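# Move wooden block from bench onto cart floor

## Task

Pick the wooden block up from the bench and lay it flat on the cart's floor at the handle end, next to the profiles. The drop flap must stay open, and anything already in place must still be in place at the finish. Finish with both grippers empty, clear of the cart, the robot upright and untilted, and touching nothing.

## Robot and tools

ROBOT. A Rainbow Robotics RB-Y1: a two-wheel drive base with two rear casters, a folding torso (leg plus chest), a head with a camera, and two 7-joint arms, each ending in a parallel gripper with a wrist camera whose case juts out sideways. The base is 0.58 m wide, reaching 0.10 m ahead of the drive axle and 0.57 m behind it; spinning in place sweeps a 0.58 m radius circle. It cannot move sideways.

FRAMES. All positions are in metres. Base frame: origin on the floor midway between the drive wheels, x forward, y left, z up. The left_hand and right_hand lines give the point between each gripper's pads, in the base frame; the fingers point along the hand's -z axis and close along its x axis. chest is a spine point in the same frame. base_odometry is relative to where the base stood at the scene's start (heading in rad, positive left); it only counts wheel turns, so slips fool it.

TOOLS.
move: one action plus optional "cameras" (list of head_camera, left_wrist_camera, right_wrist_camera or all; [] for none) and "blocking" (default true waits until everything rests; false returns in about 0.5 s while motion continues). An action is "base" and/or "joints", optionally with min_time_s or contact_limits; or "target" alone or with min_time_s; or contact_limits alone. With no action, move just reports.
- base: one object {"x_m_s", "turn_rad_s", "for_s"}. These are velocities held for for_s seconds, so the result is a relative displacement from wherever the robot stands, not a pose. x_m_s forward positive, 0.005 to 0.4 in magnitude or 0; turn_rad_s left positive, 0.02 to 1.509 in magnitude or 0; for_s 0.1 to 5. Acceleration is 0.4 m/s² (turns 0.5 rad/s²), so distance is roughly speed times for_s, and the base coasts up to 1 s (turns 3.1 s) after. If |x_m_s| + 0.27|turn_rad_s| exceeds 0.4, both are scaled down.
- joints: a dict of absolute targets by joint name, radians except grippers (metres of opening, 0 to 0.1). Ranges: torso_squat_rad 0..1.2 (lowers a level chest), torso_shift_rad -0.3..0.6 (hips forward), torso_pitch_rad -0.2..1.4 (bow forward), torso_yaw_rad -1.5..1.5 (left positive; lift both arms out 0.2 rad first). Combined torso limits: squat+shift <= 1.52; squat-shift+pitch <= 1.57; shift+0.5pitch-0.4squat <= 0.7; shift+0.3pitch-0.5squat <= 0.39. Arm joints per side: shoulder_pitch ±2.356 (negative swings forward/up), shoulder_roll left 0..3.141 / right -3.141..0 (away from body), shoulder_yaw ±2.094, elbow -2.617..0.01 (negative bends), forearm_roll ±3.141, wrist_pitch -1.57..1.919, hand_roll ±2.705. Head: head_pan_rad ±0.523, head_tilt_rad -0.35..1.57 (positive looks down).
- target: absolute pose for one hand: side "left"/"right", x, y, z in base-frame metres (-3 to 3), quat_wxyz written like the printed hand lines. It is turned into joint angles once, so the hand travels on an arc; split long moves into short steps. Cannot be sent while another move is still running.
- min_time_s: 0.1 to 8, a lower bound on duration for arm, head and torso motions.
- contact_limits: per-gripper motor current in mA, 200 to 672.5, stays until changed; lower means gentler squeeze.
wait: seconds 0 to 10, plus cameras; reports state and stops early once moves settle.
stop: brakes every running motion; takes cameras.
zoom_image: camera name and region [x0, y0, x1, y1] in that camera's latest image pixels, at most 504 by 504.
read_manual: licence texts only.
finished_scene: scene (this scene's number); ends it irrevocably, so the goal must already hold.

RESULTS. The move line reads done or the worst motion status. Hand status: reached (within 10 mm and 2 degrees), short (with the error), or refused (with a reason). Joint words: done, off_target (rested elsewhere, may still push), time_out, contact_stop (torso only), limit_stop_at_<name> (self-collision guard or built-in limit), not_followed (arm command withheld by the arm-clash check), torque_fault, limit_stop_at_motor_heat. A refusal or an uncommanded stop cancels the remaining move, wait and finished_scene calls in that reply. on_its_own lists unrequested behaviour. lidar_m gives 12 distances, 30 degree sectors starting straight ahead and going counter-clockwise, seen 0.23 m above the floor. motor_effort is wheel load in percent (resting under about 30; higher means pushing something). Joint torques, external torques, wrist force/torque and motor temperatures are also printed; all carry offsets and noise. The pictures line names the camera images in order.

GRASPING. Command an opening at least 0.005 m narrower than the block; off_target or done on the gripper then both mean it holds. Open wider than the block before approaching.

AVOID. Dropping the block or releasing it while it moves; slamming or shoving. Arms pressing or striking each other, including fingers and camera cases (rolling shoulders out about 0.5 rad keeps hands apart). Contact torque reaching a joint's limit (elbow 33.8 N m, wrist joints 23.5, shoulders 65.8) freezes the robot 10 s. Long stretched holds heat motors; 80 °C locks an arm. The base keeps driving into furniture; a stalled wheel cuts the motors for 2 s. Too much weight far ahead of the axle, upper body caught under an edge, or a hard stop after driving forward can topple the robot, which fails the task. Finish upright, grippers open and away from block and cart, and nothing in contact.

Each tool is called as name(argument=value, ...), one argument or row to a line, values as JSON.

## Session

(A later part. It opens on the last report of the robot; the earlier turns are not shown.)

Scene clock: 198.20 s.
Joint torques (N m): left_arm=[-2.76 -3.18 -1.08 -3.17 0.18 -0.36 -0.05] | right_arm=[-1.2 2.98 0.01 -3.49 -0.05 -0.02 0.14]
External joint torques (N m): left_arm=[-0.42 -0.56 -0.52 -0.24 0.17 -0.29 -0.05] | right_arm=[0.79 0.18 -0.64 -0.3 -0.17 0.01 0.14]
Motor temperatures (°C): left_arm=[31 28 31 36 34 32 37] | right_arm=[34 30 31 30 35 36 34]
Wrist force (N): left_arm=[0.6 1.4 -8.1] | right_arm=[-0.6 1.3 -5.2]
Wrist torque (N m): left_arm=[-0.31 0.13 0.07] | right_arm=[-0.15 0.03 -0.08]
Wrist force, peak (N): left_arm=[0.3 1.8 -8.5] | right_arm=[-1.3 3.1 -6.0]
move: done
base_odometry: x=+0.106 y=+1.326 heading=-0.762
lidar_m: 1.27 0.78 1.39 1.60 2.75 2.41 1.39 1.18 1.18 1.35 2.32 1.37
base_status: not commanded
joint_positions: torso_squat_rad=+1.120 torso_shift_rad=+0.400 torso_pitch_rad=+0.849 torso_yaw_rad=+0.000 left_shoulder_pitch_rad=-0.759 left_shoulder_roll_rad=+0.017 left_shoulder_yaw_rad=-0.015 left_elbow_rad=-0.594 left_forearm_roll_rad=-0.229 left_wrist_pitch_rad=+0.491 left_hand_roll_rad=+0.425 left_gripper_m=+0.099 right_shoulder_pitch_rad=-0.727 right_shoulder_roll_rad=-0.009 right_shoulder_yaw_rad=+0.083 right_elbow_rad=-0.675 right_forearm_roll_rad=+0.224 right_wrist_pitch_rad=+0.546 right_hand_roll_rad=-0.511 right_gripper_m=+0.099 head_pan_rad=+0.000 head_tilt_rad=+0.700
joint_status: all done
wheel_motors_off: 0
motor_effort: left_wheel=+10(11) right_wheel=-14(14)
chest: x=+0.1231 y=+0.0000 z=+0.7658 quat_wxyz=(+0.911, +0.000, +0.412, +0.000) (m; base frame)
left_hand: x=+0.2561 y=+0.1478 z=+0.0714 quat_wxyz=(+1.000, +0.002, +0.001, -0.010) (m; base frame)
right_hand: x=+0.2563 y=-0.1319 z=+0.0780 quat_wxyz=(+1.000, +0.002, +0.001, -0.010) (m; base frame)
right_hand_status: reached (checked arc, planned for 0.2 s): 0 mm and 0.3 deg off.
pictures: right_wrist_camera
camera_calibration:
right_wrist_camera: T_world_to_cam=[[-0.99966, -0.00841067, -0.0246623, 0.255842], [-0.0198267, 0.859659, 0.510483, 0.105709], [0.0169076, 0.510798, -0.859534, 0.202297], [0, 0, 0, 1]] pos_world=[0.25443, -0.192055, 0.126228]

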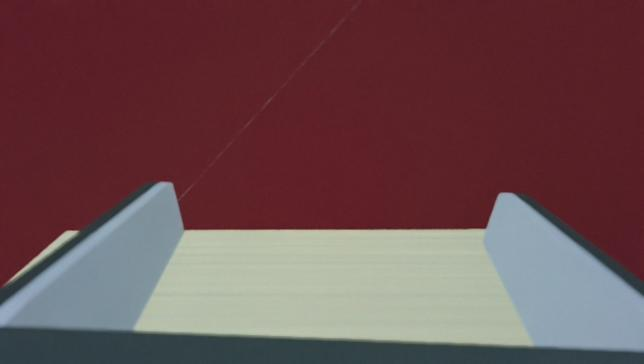

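move(
  target={"side":"right","x":0.256,"y":-0.120,"z":0.078,"quat_wxyz":[0.99994,0,0,-0.0105]},
  cameras=[],
)

move(
  target={"side":"left","x":0.256,"y":0.142,"z":0.072,"quat_wxyz":[0.99994,0,0,-0.0105]},
  cameras=["left_wrist_camera","right_wrist_camera"],
)

Scene clock: 199.97 s.
Joint torques (N m): left_arm=[-2.8 -3.46 -0.88 -3.3 0.17 -0.45 -0.11] | right_arm=[-1.29 2.89 -0.08 -3.36 -0.04 0.01 0.18]
External joint torques (N m): left_arm=[-0.45 -0.84 -0.32 -0.36 0.16 -0.37 -0.11] | right_arm=[0.7 0.09 -0.73 -0.17 -0.16 0.04 0.18]
Motor temperatures (°C): left_arm=[31 28 31 36 34 32 37] | right_arm=[34 30 31 30 35 36 34]
Wrist force (N): left_arm=[0.6 1.2 -7.4] | right_arm=[-0.6 1.2 -5.5]
Wrist torque (N m): left_arm=[-0.30 0.14 0.06] | right_arm=[-0.13 0.03 -0.08]
Wrist force, peak (N): left_arm=[0.9 1.0 -8.6] | right_arm=[-0.4 1.6 -6.0]
move: refused
base_odometry: x=+0.106 y=+1.326 heading=-0.762
lidar_m: 1.26 0.77 1.39 1.59 2.74 2.40 1.37 1.17 1.17 1.37 2.32 1.39
base_status: not commanded
joint_positions: torso_squat_rad=+1.120 torso_shift_rad=+0.400 torso_pitch_rad=+0.849 torso_yaw_rad=+0.000 left_shoulder_pitch_rad=-0.759 left_shoulder_roll_rad=+0.017 left_shoulder_yaw_rad=-0.015 left_elbow_rad=-0.594 left_forearm_roll_rad=-0.229 left_wrist_pitch_rad=+0.491 left_hand_roll_rad=+0.425 left_gripper_m=+0.099 right_shoulder_pitch_rad=-0.727 right_shoulder_roll_rad=-0.009 right_shoulder_yaw_rad=+0.083 right_elbow_rad=-0.675 right_forearm_roll_rad=+0.224 right_wrist_pitch_rad=+0.546 right_hand_roll_rad=-0.511 right_gripper_m=+0.099 head_pan_rad=+0.000 head_tilt_rad=+0.700
joint_status: not commanded
wheel_motors_off: 0
motor_effort: left_wheel=+10(10) right_wheel=-13(14)
chest: x=+0.1231 y=+0.0000 z=+0.7658 quat_wxyz=(+0.911, +0.000, +0.412, +0.000) (m; base frame)
left_hand: x=+0.2561 y=+0.1478 z=+0.0714 quat_wxyz=(+1.000, +0.002, +0.001, -0.010) (m; base frame)
right_hand: x=+0.2563 y=-0.1319 z=+0.0780 quat_wxyz=(+1.000, +0.002, +0.001, -0.010) (m; base frame)
right_hand_status: refused: the posture found for that pose stands 15 mm from the leg (limit 20 mm). Nothing moved. The solve starts from where the arm stands: from another posture it may find a clear one.
pictures: none
No camera images: "cameras" was empty.

not run: a stop that you did not command came earlier in this reply.

move(
  base={"x_m_s":-0.05,"for_s":0.7},
  cameras=[],
)

move(
  target={"side":"right","x":0.292,"y":-0.126,"z":0.078,"quat_wxyz":[0.99994,0,0,-0.0105]},
  cameras=["right_wrist_camera"],
)

move(
  target={"side":"left","x":0.292,"y":0.142,"z":0.072,"quat_wxyz":[0.99994,0,0,-0.0105]},
  cameras=["left_wrist_camera"],
)

Scene clock: 202.97 s.
Joint torques (N m): left_arm=[-2.6 -3.47 -0.96 -2.94 0.06 -0.44 -0.2] | right_arm=[-1.47 3.01 0.29 -3.17 0 0.03 0.11]
External joint torques (N m): left_arm=[-0.26 -0.86 -0.4 0 0.05 -0.36 -0.2] | right_arm=[0.52 0.21 -0.36 0.01 -0.12 0.06 0.11]
Motor temperatures (°C): left_arm=[31 28 31 36 34 32 37] | right_arm=[34 30 31 30 35 36 34]
Wrist force (N): left_arm=[0.9 0.8 -8.0] | right_arm=[-0.2 1.2 -5.4]
Wrist torque (N m): left_arm=[-0.26 0.21 0.06] | right_arm=[-0.11 0.08 -0.05]
Wrist force, peak (N): left_arm=[1.3 0.4 -8.8] | right_arm=[-0.8 1.7 -5.9]
move: done
base_odometry: x=+0.080 y=+1.350 heading=-0.762
lidar_m: 1.30 0.81 1.42 1.63 2.79 2.36 1.34 1.16 1.15 1.34 2.26 1.42
base_status: done (sent for 0.7 of 0.7 s)
joint_positions: torso_squat_rad=+1.120 torso_shift_rad=+0.400 torso_pitch_rad=+0.849 torso_yaw_rad=+0.000 left_shoulder_pitch_rad=-0.759 left_shoulder_roll_rad=+0.017 left_shoulder_yaw_rad=-0.015 left_elbow_rad=-0.594 left_forearm_roll_rad=-0.229 left_wrist_pitch_rad=+0.491 left_hand_roll_rad=+0.425 left_gripper_m=+0.099 right_shoulder_pitch_rad=-0.727 right_shoulder_roll_rad=-0.009 right_shoulder_yaw_rad=+0.083 right_elbow_rad=-0.675 right_forearm_roll_rad=+0.224 right_wrist_pitch_rad=+0.546 right_hand_roll_rad=-0.511 right_gripper_m=+0.099 head_pan_rad=+0.000 head_tilt_rad=+0.700
joint_status: not commanded
wheel_motors_off: 0
motor_effort: left_wheel=+0(15) right_wheel=-4(40)
chest: x=+0.1231 y=+0.0000 z=+0.7658 quat_wxyz=(+0.911, +0.000, +0.412, +0.000) (m; base frame)
left_hand: x=+0.2561 y=+0.1478 z=+0.0715 quat_wxyz=(+1.000, +0.002, +0.001, -0.010) (m; base frame)
right_hand: x=+0.2563 y=-0.1319 z=+0.0781 quat_wxyz=(+1.000, +0.002, +0.001, -0.010) (m; base frame)
pictures: none
No camera images: "cameras" was empty.

Scene clock: 203.73 s.
Joint torques (N m): left_arm=[-2.53 -3.13 -0.76 -2.79 -0.02 -0.35 -0.1] | right_arm=[-3.98 2.49 -1.46 -2.45 -0.18 0.19 -0.19]
External joint torques (N m): left_arm=[-0.18 -0.52 -0.2 0.15 -0.02 -0.27 -0.1] | right_arm=[0.37 -0.1 -1.96 0.71 -0.3 0.22 -0.19]
Motor temperatures (°C): left_arm=[31 28 31 36 34 32 37] | right_arm=[34 30 31 30 35 36 34]
Wrist force (N): left_arm=[1.0 0.9 -7.7] | right_arm=[-0.5 1.6 -5.6]
Wrist torque (N m): left_arm=[-0.28 0.22 0.07] | right_arm=[-0.16 0.04 -0.06]
Wrist force, peak (N): left_arm=[1.0 0.7 -8.6] | right_arm=[-0.8 2.0 -5.8]
move: done
base_odometry: x=+0.080 y=+1.350 heading=-0.762
lidar_m: 1.29 0.80 1.42 1.61 2.79 2.36 1.34 1.14 1.15 1.33 2.26 1.41
base_status: not commanded
joint_positions: torso_squat_rad=+1.120 torso_shift_rad=+0.400 torso_pitch_rad=+0.849 torso_yaw_rad=+0.000 left_shoulder_pitch_rad=-0.759 left_shoulder_roll_rad=+0.017 left_shoulder_yaw_rad=-0.015 left_elbow_rad=-0.594 left_forearm_roll_rad=-0.229 left_wrist_pitch_rad=+0.491 left_hand_roll_rad=+0.425 left_gripper_m=+0.099 right_shoulder_pitch_rad=-0.870 right_shoulder_roll_rad=-0.017 right_shoulder_yaw_rad=+0.065 right_elbow_rad=-0.535 right_forearm_roll_rad=+0.204 right_wrist_pitch_rad=+0.540 right_hand_roll_rad=-0.525 right_gripper_m=+0.099 head_pan_rad=+0.000 head_tilt_rad=+0.700
joint_status: all done
wheel_motors_off: 0
motor_effort: left_wheel=-2(2) right_wheel=-4(7)
chest: x=+0.1231 y=+0.0001 z=+0.7658 quat_wxyz=(+0.911, +0.000, +0.412, +0.000) (m; base frame)
left_hand: x=+0.2561 y=+0.1478 z=+0.0715 quat_wxyz=(+1.000, +0.002, +0.001, -0.010) (m; base frame)
right_hand: x=+0.2920 y=-0.1259 z=+0.0784 quat_wxyz=(+1.000, +0.001, +0.000, -0.010) (m; base frame)
right_hand_status: reached (checked arc, planned for 0.4 s): 0 mm and 0.1 deg off.
pictures: right_wrist_camera
camera_calibration:
right_wrist_camera: T_world_to_cam=[[-0.999598, -0.0084796, -0.0270522, 0.291679], [-0.0210446, 0.861317, 0.507632, 0.101814], [0.018996, 0.507998, -0.861149, 0.198127], [0, 0, 0, 1]] pos_world=[0.289941, -0.185869, 0.126823]

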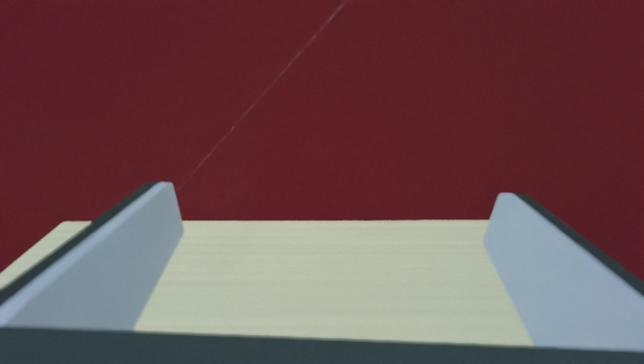

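Scene clock: 204.50 s.
Joint torques (N m): left_arm=[-5.22 -5.38 0.53 -3.22 0.6 -0.94 0.04] | right_arm=[-4.15 2.65 -1.35 -2.83 -0.21 0.04 -0.19]
External joint torques (N m): left_arm=[-0.55 -3.17 0.92 -0.33 0.59 -0.85 0.04] | right_arm=[0.2 0.06 -1.85 0.33 -0.33 0.07 -0.19]
Motor temperatures (°C): left_arm=[31 28 31 36 34 32 37] | right_arm=[34 30 31 30 35 36 34]
Wrist force (N): left_arm=[0.9 4.1 -8.0] | right_arm=[-0.3 1.2 -5.3]
Wrist torque (N m): left_arm=[-0.33 0.21 -0.09] | right_arm=[-0.11 0.08 -0.05]
Wrist force, peak (N): left_arm=[-3.8 8.1 -7.7] | right_arm=[-0.3 1.6 -5.8]
move: done
base_odometry: x=+0.080 y=+1.350 heading=-0.762
lidar_m: 1.28 0.80 1.41 1.62 2.82 2.36 1.36 1.15 1.15 1.33 2.26 1.42
base_status: not commanded
joint_positions: torso_squat_rad=+1.120 torso_shift_rad=+0.400 torso_pitch_rad=+0.849 torso_yaw_rad=+0.000 left_shoulder_pitch_rad=-0.901 left_shoulder_roll_rad=+0.033 left_shoulder_yaw_rad=+0.001 left_elbow_rad=-0.451 left_forearm_roll_rad=-0.191 left_wrist_pitch_rad=+0.477 left_hand_roll_rad=+0.421 left_gripper_m=+0.099 right_shoulder_pitch_rad=-0.870 right_shoulder_roll_rad=-0.017 right_shoulder_yaw_rad=+0.065 right_elbow_rad=-0.535 right_forearm_roll_rad=+0.204 right_wrist_pitch_rad=+0.540 right_hand_roll_rad=-0.525 right_gripper_m=+0.099 head_pan_rad=+0.000 head_tilt_rad=+0.700
joint_status: all done
wheel_motors_off: 0
motor_effort: left_wheel=+0(1) right_wheel=-5(7)
chest: x=+0.1231 y=+0.0000 z=+0.7658 quat_wxyz=(+0.911, +0.000, +0.412, +0.000) (m; base frame)
left_hand: x=+0.2919 y=+0.1426 z=+0.0726 quat_wxyz=(+1.000, +0.000, -0.001, -0.011) (m; base frame)
left_hand_status: reached (checked arc, planned for 0.4 s): 1 mm and 0.1 deg off.
right_hand: x=+0.2920 y=-0.1258 z=+0.0784 quat_wxyz=(+1.000, +0.001, +0.000, -0.010) (m; base frame)
pictures: left_wrist_camera
camera_calibration:
left_wrist_camera: T_world_to_cam=[[0.999958, 0.00552887, -0.00736452, -0.29269], [0.00829636, -0.887954, 0.459857, 0.119929], [-0.00399687, -0.459898, -0.887963, 0.203671], [0, 0, 0, 1]] pos_world=[0.292496, 0.201777, 0.123547]

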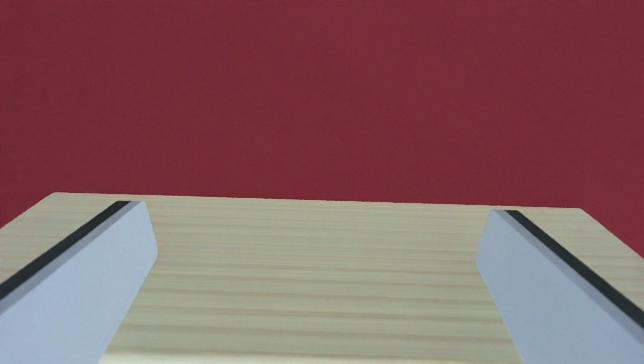

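move(
  target={"side":"left","x":0.292,"y":0.143,"z":0.072,"quat_wxyz":[0.99968,0,0,-0.0253]},
  cameras=[],
)

move(
  target={"side":"right","x":0.292,"y":-0.116,"z":0.078,"quat_wxyz":[0.99994,0,0,-0.0105]},
  cameras=["right_wrist_camera","left_wrist_camera"],
)

Scene clock: 207.33 s.
Joint torques (N m): left_arm=[-5.07 -4.24 -0.62 -2.39 0.37 -0.45 -0.16] | right_arm=[-3.64 2.67 -1.45 -2.65 -0.23 0.2 -0.02]
External joint torques (N m): left_arm=[-0.33 -2.08 -0.26 0.44 0.36 -0.36 -0.16] | right_arm=[0.72 0.09 -1.96 0.51 -0.35 0.23 -0.02]
Motor temperatures (°C): left_arm=[31 28 31 36 34 32 37] | right_arm=[34 30 31 30 35 36 34]
Wrist force (N): left_arm=[0.9 3.4 -8.8] | right_arm=[0.0 1.5 -5.4]
Wrist torque (N m): left_arm=[-0.29 0.25 0.22] | right_arm=[-0.17 0.09 -0.09]
Wrist force, peak (N): left_arm=[1.6 3.2 -9.5] | right_arm=[-0.8 1.6 -5.9]
move: done
base_odometry: x=+0.080 y=+1.350 heading=-0.762
lidar_m: 1.27 0.81 1.41 1.63 2.79 2.36 1.35 1.15 1.15 1.32 2.27 1.41
base_status: not commanded
joint_positions: torso_squat_rad=+1.120 torso_shift_rad=+0.400 torso_pitch_rad=+0.849 torso_yaw_rad=+0.000 left_shoulder_pitch_rad=-0.909 left_shoulder_roll_rad=+0.037 left_shoulder_yaw_rad=-0.006 left_elbow_rad=-0.435 left_forearm_roll_rad=-0.189 left_wrist_pitch_rad=+0.470 left_hand_roll_rad=+0.401 left_gripper_m=+0.099 right_shoulder_pitch_rad=-0.870 right_shoulder_roll_rad=-0.017 right_shoulder_yaw_rad=+0.065 right_elbow_rad=-0.535 right_forearm_roll_rad=+0.204 right_wrist_pitch_rad=+0.540 right_hand_roll_rad=-0.525 right_gripper_m=+0.099 head_pan_rad=+0.000 head_tilt_rad=+0.700
joint_status: all done
wheel_motors_off: 0
motor_effort: left_wheel=+0(1) right_wheel=-7(7)
chest: x=+0.1231 y=+0.0000 z=+0.7658 quat_wxyz=(+0.911, +0.000, +0.412, +0.000) (m; base frame)
left_hand: x=+0.2920 y=+0.1434 z=+0.0721 quat_wxyz=(+1.000, +0.000, +0.000, -0.025) (m; base frame)
left_hand_status: reached (checked arc, planned for 0.1 s): 0 mm and 0.1 deg off.
right_hand: x=+0.2920 y=-0.1259 z=+0.0784 quat_wxyz=(+1.000, +0.001, +0.000, -0.010) (m; base frame)
pictures: none
No camera images: "cameras" was empty.

Scene clock: 208.10 s.
Joint torques (N m): left_arm=[-4.97 -4.29 -0.69 -2.4 0.31 -0.5 -0.13] | right_arm=[-4.86 3.96 -0.18 -2.6 0.02 0.18 -0.1]
External joint torques (N m): left_arm=[-0.22 -2.13 -0.33 0.43 0.31 -0.41 -0.13] | right_arm=[-0.25 0.95 -0.73 0.49 -0.1 0.21 -0.1]
Motor temperatures (°C): left_arm=[31 28 31 36 34 32 37] | right_arm=[34 30 31 30 35 36 34]
Wrist force (N): left_arm=[0.9 3.7 -7.9] | right_arm=[0.0 1.1 -5.3]
Wrist torque (N m): left_arm=[-0.33 0.19 0.20] | right_arm=[-0.11 0.08 -0.08]
Wrist force, peak (N): left_arm=[1.6 3.4 -9.1] | right_arm=[-1.8 0.7 -5.8]
move: done
base_odometry: x=+0.080 y=+1.350 heading=-0.762
lidar_m: 1.28 0.82 1.41 1.61 2.80 2.35 1.35 1.14 1.15 1.33 2.26 1.41
base_status: not commanded
joint_positions: torso_squat_rad=+1.120 torso_shift_rad=+0.400 torso_pitch_rad=+0.849 torso_yaw_rad=+0.000 left_shoulder_pitch_rad=-0.909 left_shoulder_roll_rad=+0.037 left_shoulder_yaw_rad=-0.006 left_elbow_rad=-0.435 left_forearm_roll_rad=-0.189 left_wrist_pitch_rad=+0.470 left_hand_roll_rad=+0.401 left_gripper_m=+0.099 right_shoulder_pitch_rad=-0.890 right_shoulder_roll_rad=-0.001 right_shoulder_yaw_rad=+0.068 right_elbow_rad=-0.504 right_forearm_roll_rad=+0.233 right_wrist_pitch_rad=+0.532 right_hand_roll_rad=-0.560 right_gripper_m=+0.099 head_pan_rad=+0.000 head_tilt_rad=+0.700
joint_status: all done
wheel_motors_off: 0
motor_effort: left_wheel=-1(1) right_wheel=-6(9)
chest: x=+0.1231 y=+0.0000 z=+0.7658 quat_wxyz=(+0.911, +0.000, +0.412, +0.000) (m; base frame)
left_hand: x=+0.2920 y=+0.1434 z=+0.0721 quat_wxyz=(+1.000, +0.000, +0.000, -0.025) (m; base frame)
right_hand: x=+0.2918 y=-0.1162 z=+0.0789 quat_wxyz=(+1.000, +0.001, +0.000, -0.010) (m; base frame)
right_hand_status: reached (checked arc, planned for 0.2 s): 1 mm and 0.2 deg off.
pictures: left_wrist_camera, right_wrist_camera
camera_calibration:
left_wrist_camera: T_world_to_cam=[[0.999701, -0.0231451, -0.00789934, -0.288616], [-0.0169495, -0.888563, 0.458442, 0.128384], [-0.0176297, -0.458171, -0.888689, 0.207363], [0, 0, 0, 1]] pos_world=[0.294361, 0.202405, 0.123145]
right_wrist_camera: T_world_to_cam=[[-0.999608, -0.00869246, -0.0266317, 0.291581], [-0.0210403, 0.860605, 0.508838, 0.0930561], [0.0184963, 0.509198, -0.86045, 0.193862], [0, 0, 0, 1]] pos_world=[0.289839, -0.176264, 0.127223]

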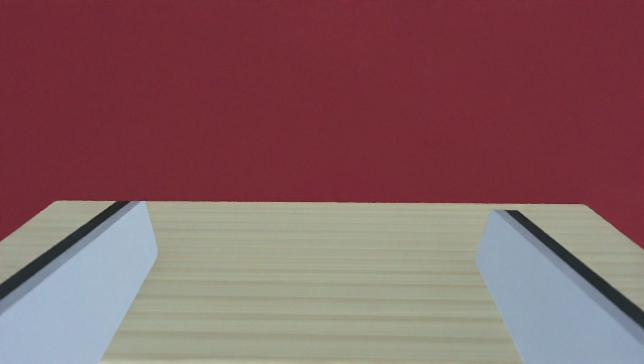

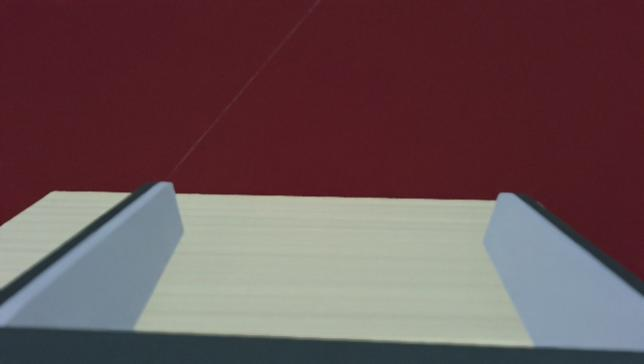

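move(
  target={"side":"right","x":0.297,"y":-0.111,"z":0.078,"quat_wxyz":[0.9998,0,0,-0.0192]},
  cameras=[],
)

move(
  target={"side":"left","x":0.292,"y":0.139,"z":0.072,"quat_wxyz":[0.99968,0,0,-0.0253]},
  cameras=["right_wrist_camera","left_wrist_camera"],
)

Scene clock: 210.53 s.
Joint torques (N m): left_arm=[-5.03 -4.37 -0.52 -2.48 0.34 -0.51 -0.22] | right_arm=[-5.22 4.93 1.11 -2.37 -0.02 0.08 0.01]
External joint torques (N m): left_arm=[-0.29 -2.21 -0.16 0.35 0.33 -0.42 -0.22] | right_arm=[0.06 1.86 0.64 0.5 -0.13 0.11 0.01]
Motor temperatures (°C): left_arm=[31 28 31 36 34 32 37] | right_arm=[34 30 31 30 35 36 34]
Wrist force (N): left_arm=[0.7 3.5 -7.3] | right_arm=[-0.5 1.1 -5.1]
Wrist torque (N m): left_arm=[-0.23 0.17 0.23] | right_arm=[-0.13 0.07 -0.07]
Wrist force, peak (N): left_arm=[1.4 3.2 -8.9] | right_arm=[-0.8 1.6 -6.0]
move: done
base_odometry: x=+0.080 y=+1.350 heading=-0.762
lidar_m: 1.28 0.80 1.41 1.63 2.80 2.36 1.35 1.15 1.15 1.33 2.25 1.42
base_status: not commanded
joint_positions: torso_squat_rad=+1.120 torso_shift_rad=+0.400 torso_pitch_rad=+0.849 torso_yaw_rad=+0.000 left_shoulder_pitch_rad=-0.909 left_shoulder_roll_rad=+0.037 left_shoulder_yaw_rad=-0.006 left_elbow_rad=-0.435 left_forearm_roll_rad=-0.189 left_wrist_pitch_rad=+0.470 left_hand_roll_rad=+0.401 left_gripper_m=+0.099 right_shoulder_pitch_rad=-0.945 right_shoulder_roll_rad=+0.000 right_shoulder_yaw_rad=+0.090 right_elbow_rad=-0.419 right_forearm_roll_rad=+0.235 right_wrist_pitch_rad=+0.504 right_hand_roll_rad=-0.625 right_gripper_m=+0.099 head_pan_rad=+0.000 head_tilt_rad=+0.700
joint_status: all done
wheel_motors_off: 0
motor_effort: left_wheel=-1(1) right_wheel=-7(7)
chest: x=+0.1231 y=+0.0000 z=+0.7658 quat_wxyz=(+0.911, +0.000, +0.412, +0.000) (m; base frame)
left_hand: x=+0.2920 y=+0.1434 z=+0.0721 quat_wxyz=(+1.000, +0.000, +0.000, -0.025) (m; base frame)
right_hand: x=+0.2970 y=-0.1114 z=+0.0784 quat_wxyz=(+1.000, +0.001, -0.001, -0.019) (m; base frame)
right_hand_status: reached (checked arc, planned for 0.3 s): 1 mm and 0.1 deg off.
pictures: none
No camera images: "cameras" was empty.

Scene clock: 211.07 s.
Joint torques (N m): left_arm=[-5 -9.68 -1.17 -1.82 0.36 -0.66 -0.37] | right_arm=[-6.62 5.81 1.21 -4.26 -0.36 -1.15 -0.18]
External joint torques (N m): left_arm=[-0.13 -7.39 -0.81 0.96 0.35 -0.57 -0.37] | right_arm=[-1.35 2.75 0.73 -1.4 -0.48 -1.13 -0.18]
Motor temperatures (°C): left_arm=[31 28 31 36 34 32 37] | right_arm=[34 30 31 30 35 36 34]
Wrist force (N): left_arm=[4.9 9.7 -9.2] | right_arm=[-2.8 -4.5 -3.4]
Wrist torque (N m): left_arm=[-0.24 0.37 0.63] | right_arm=[-0.16 0.19 0.30]
Wrist force, peak (N): left_arm=[6.2 15.9 -7.8] | right_arm=[-3.2 -5.5 -3.5]
move: done
base_odometry: x=+0.080 y=+1.350 heading=-0.762
lidar_m: 1.28 0.80 1.42 1.62 2.81 2.35 1.35 1.15 1.15 1.34 2.27 1.42
base_status: not commanded
joint_positions: torso_squat_rad=+1.120 torso_shift_rad=+0.400 torso_pitch_rad=+0.849 torso_yaw_rad=+0.000 left_shoulder_pitch_rad=-0.919 left_shoulder_roll_rad=+0.032 left_shoulder_yaw_rad=-0.007 left_elbow_rad=-0.419 left_forearm_roll_rad=-0.201 left_wrist_pitch_rad=+0.466 left_hand_roll_rad=+0.416 left_gripper_m=+0.099 right_shoulder_pitch_rad=-0.945 right_shoulder_roll_rad=+0.000 right_shoulder_yaw_rad=+0.090 right_elbow_rad=-0.419 right_forearm_roll_rad=+0.235 right_wrist_pitch_rad=+0.504 right_hand_roll_rad=-0.625 right_gripper_m=+0.099 head_pan_rad=+0.000 head_tilt_rad=+0.700
joint_status: all done
wheel_motors_off: 0
motor_effort: left_wheel=+0(1) right_wheel=-6(7)
chest: x=+0.1231 y=+0.0000 z=+0.7658 quat_wxyz=(+0.911, +0.000, +0.412, +0.000) (m; base frame)
left_hand: x=+0.2923 y=+0.1403 z=+0.0722 quat_wxyz=(+1.000, +0.001, +0.000, -0.025) (m; base frame)
left_hand_status: reached (checked arc, planned for 0.1 s): 1 mm and 0.1 deg off.
right_hand: x=+0.2966 y=-0.1117 z=+0.0783 quat_wxyz=(+1.000, +0.001, +0.000, -0.019) (m; base frame)
pictures: left_wrist_camera, right_wrist_camera
camera_calibration:
left_wrist_camera: T_world_to_cam=[[0.999692, -0.0234205, -0.00820772, -0.28889], [-0.0170553, -0.888619, 0.458328, 0.125599], [-0.0180278, -0.458047, -0.888745, 0.206226], [0, 0, 0, 1]] pos_world=[0.294661, 0.199305, 0.123345]
right_wrist_camera: T_world_to_cam=[[-0.999604, 0.00944876, -0.0265212, 0.298386], [-0.00532337, 0.861578, 0.507598, 0.0852301], [0.0276462, 0.507538, -0.861186, 0.188082], [0, 0, 0, 1]] pos_world=[0.293522, -0.171711, 0.126625]

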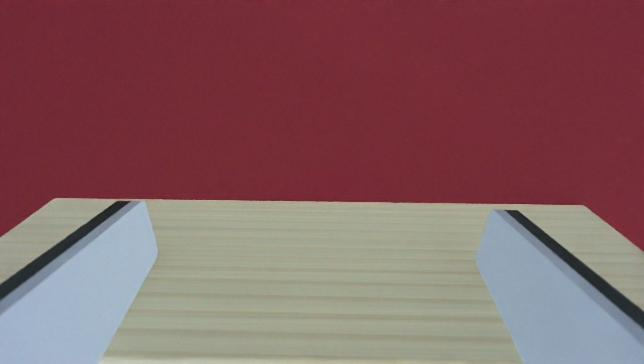

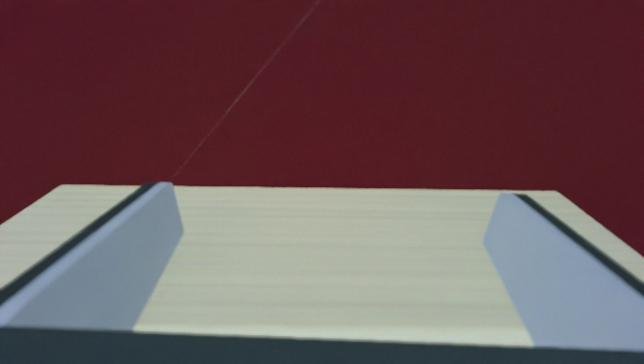

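move(
  target={"side":"right","x":0.303,"y":-0.106,"z":0.078,"quat_wxyz":[0.99985,0,0,-0.0175]},
  cameras=[],
)

move(
  target={"side":"left","x":0.292,"y":0.134,"z":0.072,"quat_wxyz":[0.99976,0,0,-0.0218]},
  cameras=["right_wrist_camera","left_wrist_camera"],
)

Scene clock: 213.90 s.
Joint torques (N m): left_arm=[-5.23 -12.56 -1.27 -1.91 0.57 -0.77 -0.53] | right_arm=[-14.25 14.76 1.46 -9.83 -1.61 -4.3 -0.78]
External joint torques (N m): left_arm=[-0.36 -10.29 -0.9 0.88 0.56 -0.69 -0.53] | right_arm=[-8.28 11.76 1.09 -7.26 -1.72 -4.28 -0.78]
Motor temperatures (°C): left_arm=[31 28 31 36 34 32 37] | right_arm=[34 30 31 30 35 36 34]
Wrist force (N): left_arm=[5.1 15.9 -5.2] | right_arm=[-8.5 -19.0 -1.3]
Wrist torque (N m): left_arm=[-0.43 0.07 0.92] | right_arm=[-0.09 0.23 0.85]
Wrist force, peak (N): left_arm=[5.0 16.2 -4.7] | right_arm=[-10.7 -21.6 -2.6]
move: done
base_odometry: x=+0.080 y=+1.350 heading=-0.762
lidar_m: 1.25 0.79 1.42 1.61 2.80 2.36 1.35 1.16 1.15 1.32 2.28 1.41
base_status: not commanded
joint_positions: torso_squat_rad=+1.120 torso_shift_rad=+0.400 torso_pitch_rad=+0.849 torso_yaw_rad=+0.000 left_shoulder_pitch_rad=-0.919 left_shoulder_roll_rad=+0.032 left_shoulder_yaw_rad=-0.007 left_elbow_rad=-0.419 left_forearm_roll_rad=-0.201 left_wrist_pitch_rad=+0.466 left_hand_roll_rad=+0.416 left_gripper_m=+0.099 right_shoulder_pitch_rad=-1.007 right_shoulder_roll_rad=-0.003 right_shoulder_yaw_rad=+0.123 right_elbow_rad=-0.319 right_forearm_roll_rad=+0.224 right_wrist_pitch_rad=+0.467 right_hand_roll_rad=-0.669 right_gripper_m=+0.099 head_pan_rad=+0.000 head_tilt_rad=+0.700
joint_status: all done
wheel_motors_off: 0
motor_effort: left_wheel=-1(2) right_wheel=-3(8)
chest: x=+0.1231 y=+0.0000 z=+0.7658 quat_wxyz=(+0.911, +0.000, +0.412, +0.000) (m; base frame)
left_hand: x=+0.2925 y=+0.1407 z=+0.0722 quat_wxyz=(+1.000, +0.001, +0.000, -0.025) (m; base frame)
right_hand: x=+0.3011 y=-0.1095 z=+0.0780 quat_wxyz=(+1.000, +0.000, +0.000, -0.018) (m; base frame)
right_hand_status: reached (checked arc, planned for 0.4 s): 4 mm and 0.1 deg off.
pictures: none
No camera images: "cameras" was empty.

Scene clock: 214.43 s.
Joint torques (N m): left_arm=[-6.93 -23.02 -3.49 -1.82 1.38 -1.82 -1.5] | right_arm=[-14.87 15.36 1.43 -9.99 -1.61 -4.63 -0.21]
External joint torques (N m): left_arm=[-1.94 -20.62 -3.12 0.89 1.37 -1.74 -1.5] | right_arm=[-8.9 12.36 1.07 -7.42 -1.71 -4.61 -0.21]
Motor temperatures (°C): left_arm=[31 28 31 36 34 32 37] | right_arm=[34 30 31 30 35 36 34]
Wrist force (N): left_arm=[5.6 30.6 1.1] | right_arm=[-9.6 -20.7 0.2]
Wrist torque (N m): left_arm=[-0.42 -0.26 1.79] | right_arm=[-0.05 -0.08 -0.07]
Wrist force, peak (N): left_arm=[4.8 36.4 1.4] | right_arm=[-9.5 -21.6 1.8]
move: done
base_odometry: x=+0.080 y=+1.350 heading=-0.762
lidar_m: 1.27 0.80 1.42 1.62 2.81 2.36 1.35 1.15 1.16 1.33 2.26 1.41
base_status: not commanded
joint_positions: torso_squat_rad=+1.120 torso_shift_rad=+0.400 torso_pitch_rad=+0.849 torso_yaw_rad=+0.000 left_shoulder_pitch_rad=-0.932 left_shoulder_roll_rad=+0.027 left_shoulder_yaw_rad=-0.006 left_elbow_rad=-0.398 left_forearm_roll_rad=-0.220 left_wrist_pitch_rad=+0.459 left_hand_roll_rad=+0.445 left_gripper_m=+0.099 right_shoulder_pitch_rad=-1.007 right_shoulder_roll_rad=-0.003 right_shoulder_yaw_rad=+0.123 right_elbow_rad=-0.319 right_forearm_roll_rad=+0.224 right_wrist_pitch_rad=+0.467 right_hand_roll_rad=-0.669 right_gripper_m=+0.099 head_pan_rad=+0.000 head_tilt_rad=+0.700
joint_status: all done
wheel_motors_off: 0
motor_effort: left_wheel=+1(2) right_wheel=-5(7)
chest: x=+0.1231 y=+0.0000 z=+0.7658 quat_wxyz=(+0.911, +0.000, +0.412, +0.000) (m; base frame)
left_hand: x=+0.2926 y=+0.1380 z=+0.0722 quat_wxyz=(+1.000, +0.002, +0.000, -0.021) (m; base frame)
left_hand_status: reached (checked arc, planned for 0.2 s): 4 mm and 0.2 deg off.
right_hand: x=+0.3011 y=-0.1096 z=+0.0780 quat_wxyz=(+1.000, +0.000, +0.000, -0.018) (m; base frame)
pictures: left_wrist_camera, right_wrist_camera
camera_calibration:
left_wrist_camera: T_world_to_cam=[[0.999846, -0.0156534, -0.00793691, -0.290362], [-0.0103138, -0.889956, 0.455929, 0.121943], [-0.0142004, -0.455777, -0.889981, 0.203874], [0, 0, 0, 1]] pos_world=[0.29447, 0.196899, 0.123542]
right_wrist_camera: T_world_to_cam=[[-0.999644, 0.00648937, -0.0258986, 0.302492], [-0.00750641, 0.862577, 0.50587, 0.0843769], [0.0256223, 0.505884, -0.862221, 0.187166], [0, 0, 0, 1]] pos_world=[0.298221, -0.169429, 0.126529]

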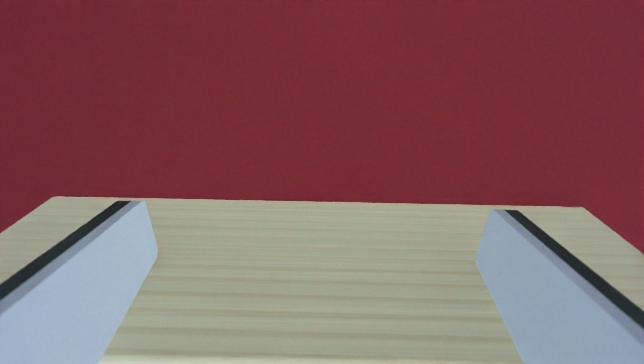

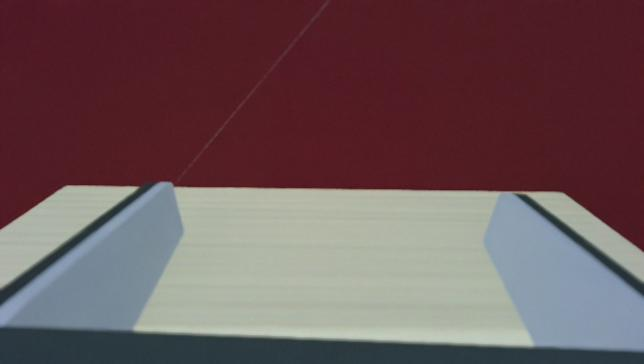

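move(
  target={"side":"left","x":0.294,"y":0.131,"z":0.072,"quat_wxyz":[0.99995,0,0,-0.009]},
  cameras=[],
)

move(
  target={"side":"right","x":0.303,"y":-0.100,"z":0.078,"quat_wxyz":[0.99985,0,0,-0.0175]},
  cameras=[],
)

Scene clock: 216.60 s.
Joint torques (N m): left_arm=[-13.07 -27.85 -1.41 -7.64 5.14 -5.61 2.07] | right_arm=[-13.68 20 1.15 -9.72 -3.15 -4.84 -1.17]
External joint torques (N m): left_arm=[-7.9 -25.4 -1.05 -5.05 5.13 -5.54 2.07] | right_arm=[-7.7 17.04 0.79 -7.14 -3.26 -4.82 -1.17]
Motor temperatures (°C): left_arm=[31 28 31 36 34 32 37] | right_arm=[34 30 31 30 35 36 34]
Wrist force (N): left_arm=[-2.1 40.6 3.3] | right_arm=[-3.8 -26.3 8.4]
Wrist torque (N m): left_arm=[-0.48 0.82 -2.21] | right_arm=[0.04 0.82 1.48]
Wrist force, peak (N): left_arm=[3.8 43.7 3.4] | right_arm=[-2.6 -27.7 9.5]
move: done
base_odometry: x=+0.080 y=+1.350 heading=-0.762
lidar_m: 1.27 0.81 1.42 1.62 2.80 2.35 1.35 1.15 1.16 1.32 2.27 1.41
base_status: not commanded
joint_positions: torso_squat_rad=+1.120 torso_shift_rad=+0.400 torso_pitch_rad=+0.849 torso_yaw_rad=+0.000 left_shoulder_pitch_rad=-0.949 left_shoulder_roll_rad=+0.024 left_shoulder_yaw_rad=+0.000 left_elbow_rad=-0.369 left_forearm_roll_rad=-0.233 left_wrist_pitch_rad=+0.449 left_hand_roll_rad=+0.480 left_gripper_m=+0.099 right_shoulder_pitch_rad=-1.007 right_shoulder_roll_rad=-0.004 right_shoulder_yaw_rad=+0.123 right_elbow_rad=-0.319 right_forearm_roll_rad=+0.224 right_wrist_pitch_rad=+0.467 right_hand_roll_rad=-0.668 right_gripper_m=+0.099 head_pan_rad=+0.000 head_tilt_rad=+0.700
joint_status: all done
wheel_motors_off: 0
motor_effort: left_wheel=+1(3) right_wheel=-5(7)
chest: x=+0.1230 y=+0.0000 z=+0.7658 quat_wxyz=(+0.911, +0.000, +0.412, +0.000) (m; base frame)
left_hand: x=+0.2930 y=+0.1365 z=+0.0721 quat_wxyz=(+1.000, +0.002, +0.001, -0.010) (m; base frame)
left_hand_status: reached (checked arc, planned for 0.2 s): 6 mm and 0.3 deg off.
right_hand: x=+0.3016 y=-0.1103 z=+0.0780 quat_wxyz=(+1.000, -0.001, +0.000, -0.018) (m; base frame)
pictures: none
No camera images: "cameras" was empty.

Scene clock: 217.27 s.
Joint torques (N m): left_arm=[-13.46 -28.82 -1.13 -7.95 5.58 -6.04 2.12] | right_arm=[-15.9 34.41 0.34 -14.2 -5.38 -8.45 -2.32]
External joint torques (N m): left_arm=[-8.28 -26.37 -0.78 -5.36 5.57 -5.97 2.12] | right_arm=[-9.66 31.4 0.07 -11.79 -5.49 -8.42 -2.32]
Motor temperatures (°C): left_arm=[31 28 31 36 34 32 37] | right_arm=[34 30 31 30 35 36 34]
Wrist force (N): left_arm=[-2.0 42.8 4.4] | right_arm=[-2.6 -47.1 18.8]
Wrist torque (N m): left_arm=[-0.52 0.92 -2.31] | right_arm=[0.13 1.34 2.62]
Wrist force, peak (N): left_arm=[-0.6 43.0 7.6] | right_arm=[-3.6 -49.0 18.5]
move: done
base_odometry: x=+0.080 y=+1.350 heading=-0.762
lidar_m: 1.27 0.81 1.42 1.62 2.79 2.35 1.35 1.15 1.14 1.31 2.25 1.42
base_status: not commanded
joint_positions: torso_squat_rad=+1.120 torso_shift_rad=+0.400 torso_pitch_rad=+0.849 torso_yaw_rad=+0.000 left_shoulder_pitch_rad=-0.949 left_shoulder_roll_rad=+0.024 left_shoulder_yaw_rad=+0.000 left_elbow_rad=-0.368 left_forearm_roll_rad=-0.233 left_wrist_pitch_rad=+0.449 left_hand_roll_rad=+0.480 left_gripper_m=+0.099 right_shoulder_pitch_rad=-1.036 right_shoulder_roll_rad=-0.008 right_shoulder_yaw_rad=+0.213 right_elbow_rad=-0.264 right_forearm_roll_rad=+0.187 right_wrist_pitch_rad=+0.439 right_hand_roll_rad=-0.735 right_gripper_m=+0.099 head_pan_rad=+0.000 head_tilt_rad=+0.700
joint_status: all done
wheel_motors_off: 0
motor_effort: left_wheel=-1(2) right_wheel=-3(6)
chest: x=+0.1230 y=+0.0001 z=+0.7658 quat_wxyz=(+0.911, +0.000, +0.412, +0.000) (m; base frame)
left_hand: x=+0.2930 y=+0.1365 z=+0.0721 quat_wxyz=(+1.000, +0.002, +0.001, -0.010) (m; base frame)
right_hand: x=+0.3015 y=-0.1076 z=+0.0779 quat_wxyz=(+1.000, -0.001, -0.003, -0.017) (m; base frame)
right_hand_status: reached (checked arc, as near as the solve gets, planned for 0.3 s): 8 mm and 0.4 deg off.
pictures: none
No camera images: "cameras" was empty.

move(
  target={"side":"left","x":0.294,"y":0.131,"z":0.072,"quat_wxyz":[0.99989,0,0,-0.0150]},
  cameras=[],
)

move(
  target={"side":"right","x":0.302,"y":-0.0985,"z":0.079,"quat_wxyz":[0.99978,0,0,-0.0210]},
  cameras=["left_wrist_camera","right_wrist_camera"],
)

Scene clock: 219.33 s.
Joint torques (N m): left_arm=[-12.83 -27.84 -1.45 -6.95 4.5 -5.9 1.42] | right_arm=[-15.75 34.3 0.24 -14.24 -5.35 -8.61 -2.43]
External joint torques (N m): left_arm=[-7.55 -25.4 -1.11 -4.45 4.5 -5.83 1.42] | right_arm=[-9.52 31.29 -0.03 -11.82 -5.45 -8.58 -2.43]
Motor temperatures (°C): left_arm=[31 28 31 36 34 32 37] | right_arm=[34 30 31 30 35 37 34]
Wrist force (N): left_arm=[-2.6 41.3 14.9] | right_arm=[-3.8 -45.1 13.5]
Wrist torque (N m): left_arm=[-0.70 0.49 -1.01] | right_arm=[0.07 1.00 2.50]
Wrist force, peak (N): left_arm=[-3.3 41.3 18.4] | right_arm=[-1.8 -47.6 18.6]
move: done
base_odometry: x=+0.080 y=+1.350 heading=-0.762
lidar_m: 1.25 0.81 1.42 1.64 2.80 2.35 1.35 1.15 1.14 1.34 2.27 1.42
base_status: not commanded
joint_positions: torso_squat_rad=+1.120 torso_shift_rad=+0.400 torso_pitch_rad=+0.849 torso_yaw_rad=+0.000 left_shoulder_pitch_rad=-0.961 left_shoulder_roll_rad=+0.025 left_shoulder_yaw_rad=-0.003 left_elbow_rad=-0.345 left_forearm_roll_rad=-0.240 left_wrist_pitch_rad=+0.440 left_hand_roll_rad=+0.484 left_gripper_m=+0.099 right_shoulder_pitch_rad=-1.036 right_shoulder_roll_rad=-0.008 right_shoulder_yaw_rad=+0.213 right_elbow_rad=-0.264 right_forearm_roll_rad=+0.187 right_wrist_pitch_rad=+0.439 right_hand_roll_rad=-0.735 right_gripper_m=+0.099 head_pan_rad=+0.000 head_tilt_rad=+0.700
joint_status: all done
wheel_motors_off: 0
motor_effort: left_wheel=-1(2) right_wheel=-4(5)
chest: x=+0.1230 y=+0.0001 z=+0.7659 quat_wxyz=(+0.911, +0.000, +0.412, +0.000) (m; base frame)
left_hand: x=+0.2932 y=+0.1364 z=+0.0719 quat_wxyz=(+1.000, +0.003, +0.001, -0.015) (m; base frame)
left_hand_status: reached (checked arc, planned for 0.2 s): 5 mm and 0.4 deg off.
right_hand: x=+0.3014 y=-0.1076 z=+0.0779 quat_wxyz=(+1.000, -0.001, -0.003, -0.017) (m; base frame)
pictures: none
No camera images: "cameras" was empty.

Scene clock: 219.87 s.
Joint torques (N m): left_arm=[-12.13 -28.22 -1.36 -6.96 5.1 -6.14 1.95] | right_arm=[-18.09 38.42 -0.28 -15.92 -6.25 -7.2 -2.58]
External joint torques (N m): left_arm=[-6.84 -25.78 -1.02 -4.46 5.09 -6.07 1.95] | right_arm=[-11.83 35.37 -0.54 -13.49 -6.35 -7.18 -2.58]
Motor temperatures (°C): left_arm=[31 28 31 36 34 32 37] | right_arm=[34 30 31 30 35 37 34]
Wrist force (N): left_arm=[-0.6 42.7 19.4] | right_arm=[0.7 -46.3 -15.4]
Wrist torque (N m): left_arm=[-0.78 1.55 -2.12] | right_arm=[-0.35 -0.53 2.51]
Wrist force, peak (N): left_arm=[0.3 42.9 21.0] | right_arm=[1.2 -47.3 -14.5]
move: done
base_odometry: x=+0.080 y=+1.350 heading=-0.762
lidar_m: 1.26 0.80 1.41 1.61 2.80 2.36 1.35 1.15 1.16 1.34 2.26 1.42
base_status: not commanded
joint_positions: torso_squat_rad=+1.120 torso_shift_rad=+0.400 torso_pitch_rad=+0.849 torso_yaw_rad=+0.000 left_shoulder_pitch_rad=-0.962 left_shoulder_roll_rad=+0.025 left_shoulder_yaw_rad=-0.003 left_elbow_rad=-0.345 left_forearm_roll_rad=-0.240 left_wrist_pitch_rad=+0.440 left_hand_roll_rad=+0.484 left_gripper_m=+0.099 right_shoulder_pitch_rad=-1.038 right_shoulder_roll_rad=-0.009 right_shoulder_yaw_rad=+0.241 right_elbow_rad=-0.264 right_forearm_roll_rad=+0.171 right_wrist_pitch_rad=+0.447 right_hand_roll_rad=-0.754 right_gripper_m=+0.099 head_pan_rad=+0.000 head_tilt_rad=+0.700
joint_status: all done
wheel_motors_off: 0
motor_effort: left_wheel=-1(1) right_wheel=-3(5)
chest: x=+0.1230 y=+0.0000 z=+0.7659 quat_wxyz=(+0.911, +0.000, +0.412, +0.000) (m; base frame)
left_hand: x=+0.2933 y=+0.1365 z=+0.0719 quat_wxyz=(+1.000, +0.003, +0.001, -0.015) (m; base frame)
right_hand: x=+0.3003 y=-0.1070 z=+0.0782 quat_wxyz=(+1.000, -0.003, -0.001, -0.021) (m; base frame)
right_hand_status: reached (checked arc, planned for 0.2 s): 9 mm and 0.3 deg off.
pictures: left_wrist_camera, right_wrist_camera
camera_calibration:
left_wrist_camera: T_world_to_cam=[[0.999944, -0.00358502, -0.00998271, -0.292636], [0.00132611, -0.891512, 0.452996, 0.117752], [-0.0105237, -0.452984, -0.891457, 0.20147], [0, 0, 0, 1]] pos_world=[0.294583, 0.195191, 0.12334]
right_wrist_camera: T_world_to_cam=[[-0.999552, 0.0122198, -0.0273229, 0.302396], [-0.00314552, 0.864922, 0.501897, 0.0813002], [0.0297653, 0.501758, -0.864496, 0.184582], [0, 0, 0, 1]] pos_world=[0.297022, -0.166629, 0.127029]

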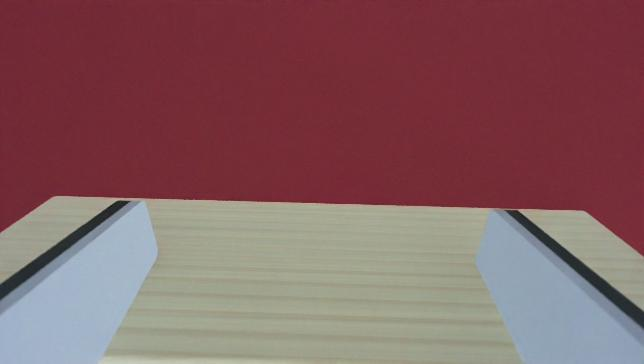

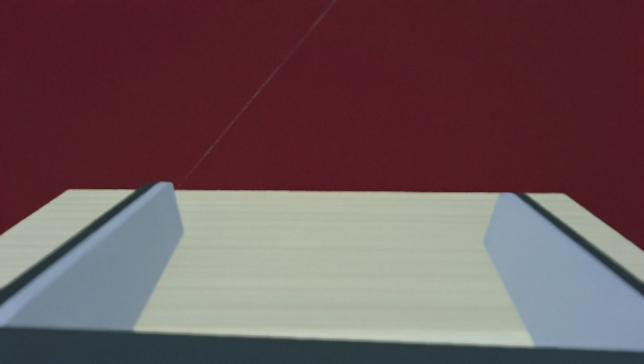

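move(
  target={"side":"left","x":0.294,"y":0.131,"z":0.072,"quat_wxyz":[0.9998,0,0,-0.0195]},
  cameras=[],
)

move(
  target={"side":"right","x":0.302,"y":-0.0985,"z":0.079,"quat_wxyz":[0.99987,0,0,-0.0160]},
  cameras=[],
)

Scene clock: 222.07 s.
Joint torques (N m): left_arm=[-11.71 -28.89 -1.95 -6.03 4.67 -5.68 1.17] | right_arm=[-18.85 38.07 -0.31 -16.54 -5.68 -7.22 -2.52]
External joint torques (N m): left_arm=[-6.35 -26.46 -1.63 -3.59 4.67 -5.61 1.17] | right_arm=[-12.6 35.01 -0.56 -14.12 -5.79 -7.21 -2.52]
Motor temperatures (°C): left_arm=[31 28 31 36 34 33 37] | right_arm=[34 30 31 31 36 37 34]
Wrist force (N): left_arm=[0.2 42.6 11.8] | right_arm=[-5.7 -42.4 -16.8]
Wrist torque (N m): left_arm=[-0.70 0.42 -0.78] | right_arm=[-0.28 -0.72 2.13]
Wrist force, peak (N): left_arm=[0.0 43.7 19.0] | right_arm=[0.4 -46.9 -16.0]
move: done
base_odometry: x=+0.080 y=+1.350 heading=-0.762
lidar_m: 1.28 0.81 1.41 1.62 2.79 2.35 1.35 1.16 1.15 1.33 2.28 1.42
base_status: not commanded
joint_positions: torso_squat_rad=+1.120 torso_shift_rad=+0.400 torso_pitch_rad=+0.849 torso_yaw_rad=+0.000 left_shoulder_pitch_rad=-0.970 left_shoulder_roll_rad=+0.026 left_shoulder_yaw_rad=-0.005 left_elbow_rad=-0.330 left_forearm_roll_rad=-0.242 left_wrist_pitch_rad=+0.433 left_hand_roll_rad=+0.483 left_gripper_m=+0.099 right_shoulder_pitch_rad=-1.038 right_shoulder_roll_rad=-0.009 right_shoulder_yaw_rad=+0.241 right_elbow_rad=-0.263 right_forearm_roll_rad=+0.170 right_wrist_pitch_rad=+0.447 right_hand_roll_rad=-0.754 right_gripper_m=+0.099 head_pan_rad=+0.000 head_tilt_rad=+0.700
joint_status: all done
wheel_motors_off: 0
motor_effort: left_wheel=+0(1) right_wheel=-3(5)
chest: x=+0.1230 y=+0.0000 z=+0.7658 quat_wxyz=(+0.911, +0.000, +0.412, +0.000) (m; base frame)
left_hand: x=+0.2936 y=+0.1365 z=+0.0717 quat_wxyz=(+1.000, +0.004, +0.001, -0.019) (m; base frame)
left_hand_status: reached (checked arc, planned for 0.1 s): 6 mm and 0.4 deg off.
right_hand: x=+0.3001 y=-0.1069 z=+0.0782 quat_wxyz=(+1.000, -0.003, +0.000, -0.021) (m; base frame)
pictures: none
No camera images: "cameras" was empty.

Scene clock: 222.60 s.
Joint torques (N m): left_arm=[-11.66 -28.92 -1.97 -5.96 3.92 -5.67 0.39] | right_arm=[-19.06 37.78 1.42 -15.85 -2.92 -7.12 0.67]
External joint torques (N m): left_arm=[-6.3 -26.5 -1.65 -3.53 3.92 -5.6 0.39] | right_arm=[-12.78 34.71 1.17 -13.41 -3.03 -7.11 0.67]
Motor temperatures (°C): left_arm=[31 28 31 36 34 33 37] | right_arm=[34 31 31 31 36 37 34]
Wrist force (N): left_arm=[-1.8 43.6 12.9] | right_arm=[2.1 -42.8 -17.2]
Wrist torque (N m): left_arm=[-0.72 0.08 0.03] | right_arm=[-0.29 0.81 -1.07]
Wrist force, peak (N): left_arm=[-1.9 44.1 12.3] | right_arm=[2.3 -43.5 -17.5]
move: done
base_odometry: x=+0.080 y=+1.350 heading=-0.762
lidar_m: 1.26 0.81 1.40 1.62 2.80 2.35 1.36 1.15 1.15 1.33 2.26 1.42
base_status: not commanded
joint_positions: torso_squat_rad=+1.120 torso_shift_rad=+0.400 torso_pitch_rad=+0.849 torso_yaw_rad=+0.000 left_shoulder_pitch_rad=-0.970 left_shoulder_roll_rad=+0.026 left_shoulder_yaw_rad=-0.005 left_elbow_rad=-0.330 left_forearm_roll_rad=-0.242 left_wrist_pitch_rad=+0.433 left_hand_roll_rad=+0.483 left_gripper_m=+0.099 right_shoulder_pitch_rad=-1.039 right_shoulder_roll_rad=-0.008 right_shoulder_yaw_rad=+0.251 right_elbow_rad=-0.264 right_forearm_roll_rad=+0.168 right_wrist_pitch_rad=+0.451 right_hand_roll_rad=-0.753 right_gripper_m=+0.099 head_pan_rad=+0.000 head_tilt_rad=+0.700
joint_status: all done
wheel_motors_off: 0
motor_effort: left_wheel=-1(1) right_wheel=-4(4)
chest: x=+0.1230 y=+0.0000 z=+0.7658 quat_wxyz=(+0.911, +0.000, +0.412, +0.000) (m; base frame)
left_hand: x=+0.2936 y=+0.1366 z=+0.0717 quat_wxyz=(+1.000, +0.004, +0.001, -0.019) (m; base frame)
right_hand: x=+0.3000 y=-0.1066 z=+0.0784 quat_wxyz=(+1.000, -0.004, +0.000, -0.017) (m; base frame)
right_hand_status: reached (checked arc, planned for 0.1 s): 8 mm and 0.5 deg off.
pictures: none
No camera images: "cameras" was empty.

move(
  target={"side":"left","x":0.294,"y":0.126,"z":0.072,"quat_wxyz":[0.9998,0,0,-0.0195]},
  cameras=[],
)

move(
  joints={"torso_squat_rad":1.06,"torso_shift_rad":0.36},
  min_time_s=1.5,
)

Scene clock: 224.37 s.
Joint torques (N m): left_arm=[-14.43 -39.87 -2.65 -7.8 4.69 -7.14 0.03] | right_arm=[-18.74 40.12 1.76 -15.95 -3.29 -7.93 0.6]
External joint torques (N m): left_arm=[-8.94 -37.33 -2.34 -5.46 4.69 -7.07 0.03] | right_arm=[-12.47 37.06 1.51 -13.51 -3.39 -7.92 0.6]
Motor temperatures (°C): left_arm=[31 29 31 36 34 33 37] | right_arm=[34 31 31 31 36 37 34]
Wrist force (N): left_arm=[-1.2 58.3 10.0] | right_arm=[-0.3 -48.6 -12.7]
Wrist torque (N m): left_arm=[-0.71 -0.11 0.36] | right_arm=[-0.24 0.02 -0.40]
Wrist force, peak (N): left_arm=[1.1 64.9 14.5] | right_arm=[0.5 -49.2 -15.4]
move: done
base_odometry: x=+0.080 y=+1.350 heading=-0.762
lidar_m: 1.24 0.80 1.41 1.62 2.81 2.34 1.35 1.16 1.15 1.33 2.27 1.41
base_status: not commanded
joint_positions: torso_squat_rad=+1.120 torso_shift_rad=+0.400 torso_pitch_rad=+0.849 torso_yaw_rad=+0.000 left_shoulder_pitch_rad=-0.984 left_shoulder_roll_rad=+0.021 left_shoulder_yaw_rad=-0.008 left_elbow_rad=-0.305 left_forearm_roll_rad=-0.259 left_wrist_pitch_rad=+0.424 left_hand_roll_rad=+0.508 left_gripper_m=+0.099 right_shoulder_pitch_rad=-1.039 right_shoulder_roll_rad=-0.009 right_shoulder_yaw_rad=+0.251 right_elbow_rad=-0.264 right_forearm_roll_rad=+0.168 right_wrist_pitch_rad=+0.451 right_hand_roll_rad=-0.753 right_gripper_m=+0.099 head_pan_rad=+0.000 head_tilt_rad=+0.700
joint_status: all done
wheel_motors_off: 0
motor_effort: left_wheel=+0(1) right_wheel=-7(7)
chest: x=+0.1230 y=+0.0000 z=+0.7658 quat_wxyz=(+0.911, +0.000, +0.412, +0.000) (m; base frame)
left_hand: x=+0.2934 y=+0.1339 z=+0.0719 quat_wxyz=(+1.000, +0.005, +0.001, -0.019) (m; base frame)
left_hand_status: reached (checked arc, planned for 0.2 s): 8 mm and 0.5 deg off.
right_hand: x=+0.3001 y=-0.1070 z=+0.0783 quat_wxyz=(+1.000, -0.004, +0.000, -0.017) (m; base frame)
pictures: none
No camera images: "cameras" was empty.

Scene clock: 226.17 s.
Joint torques (N m): left_arm=[-15.06 -39.23 -2.78 -8.15 4.59 -6.54 -0.04] | right_arm=[-18.75 41.04 1.81 -16.96 -3.42 -7.99 0.55]
External joint torques (N m): left_arm=[-9.62 -36.67 -2.46 -5.83 4.58 -6.47 -0.04] | right_arm=[-12.52 37.97 1.56 -14.55 -3.52 -7.98 0.55]
Motor temperatures (°C): left_arm=[31 29 31 36 34 33 37] | right_arm=[34 31 31 31 36 37 34]
Wrist force (N): left_arm=[1.8 51.5 -19.0] | right_arm=[-1.4 -48.2 -18.4]
Wrist torque (N m): left_arm=[-0.28 0.27 0.40] | right_arm=[-0.34 -0.03 -0.36]
Wrist force, peak (N): left_arm=[-0.5 58.1 7.1] | right_arm=[-1.0 -49.8 -18.1]
move: done
base_odometry: x=+0.080 y=+1.350 heading=-0.762
lidar_m: 1.24 0.81 1.42 1.64 2.80 2.34 1.36 1.15 1.15 1.33 2.25 1.42
base_status: not commanded
joint_positions: torso_squat_rad=+1.060 torso_shift_rad=+0.360 torso_pitch_rad=+0.851 torso_yaw_rad=+0.000 left_shoulder_pitch_rad=-0.984 left_shoulder_roll_rad=+0.021 left_shoulder_yaw_rad=-0.008 left_elbow_rad=-0.305 left_forearm_roll_rad=-0.259 left_wrist_pitch_rad=+0.424 left_hand_roll_rad=+0.508 left_gripper_m=+0.099 right_shoulder_pitch_rad=-1.039 right_shoulder_roll_rad=-0.009 right_shoulder_yaw_rad=+0.251 right_elbow_rad=-0.263 right_forearm_roll_rad=+0.168 right_wrist_pitch_rad=+0.452 right_hand_roll_rad=-0.753 right_gripper_m=+0.099 head_pan_rad=+0.000 head_tilt_rad=+0.700
joint_status: all done
wheel_motors_off: 0
motor_effort: left_wheel=-1(2) right_wheel=-5(7)
chest: x=+0.1252 y=+0.0000 z=+0.8048 quat_wxyz=(+0.911, +0.000, +0.413, +0.000) (m; base frame)
left_hand: x=+0.2944 y=+0.1338 z=+0.1106 quat_wxyz=(+1.000, +0.004, +0.002, -0.019) (m; base frame)
right_hand: x=+0.3013 y=-0.1073 z=+0.1170 quat_wxyz=(+1.000, -0.004, +0.001, -0.017) (m; base frame)
pictures: head_camera, left_wrist_camera, right_wrist_camera
camera_calibration:
head_camera: T_world_to_cam=[[-0.024599, -0.9995, -0.0198758, 0.0244383], [-0.996693, 0.0260606, -0.0769728, 0.411647], [0.0774523, 0.0179166, -0.996835, 0.839967], [0, 0, 0, 1]] pos_world=[0.34583, -0.00135107, 0.86948]
left_wrist_camera: T_world_to_cam=[[0.999866, -0.011375, -0.0117946, -0.292131], [-0.00482889, -0.892376, 0.451267, 0.0999098], [-0.0156584, -0.45115, -0.892311, 0.236207], [0, 0, 0, 1]] pos_world=[0.296273, 0.192399, 0.162239]
right_wrist_camera: T_world_to_cam=[[-0.999699, 0.00445087, -0.0241138, 0.303272], [-0.00818255, 0.866471, 0.499161, 0.0640614], [0.0231156, 0.499208, -0.866174, 0.220171], [0, 0, 0, 1]] pos_world=[0.298615, -0.166768, 0.166042]

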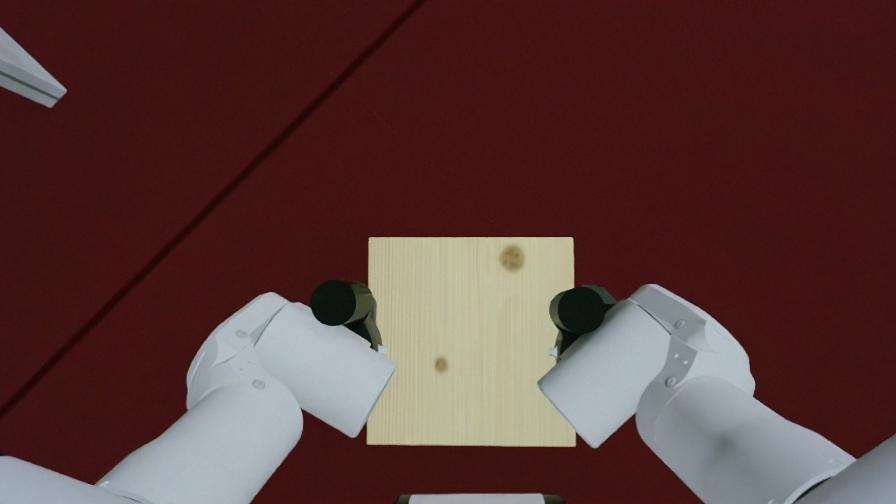

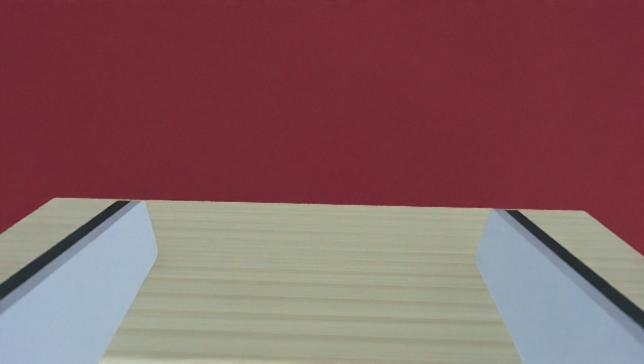

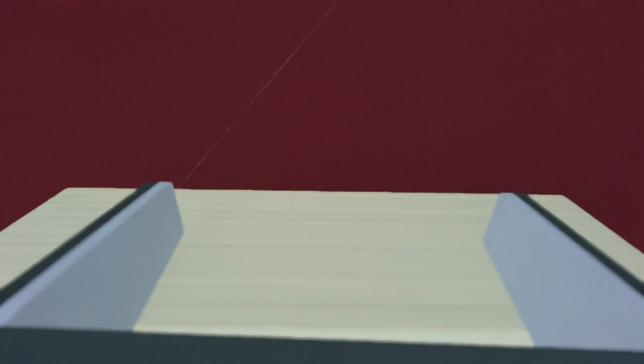

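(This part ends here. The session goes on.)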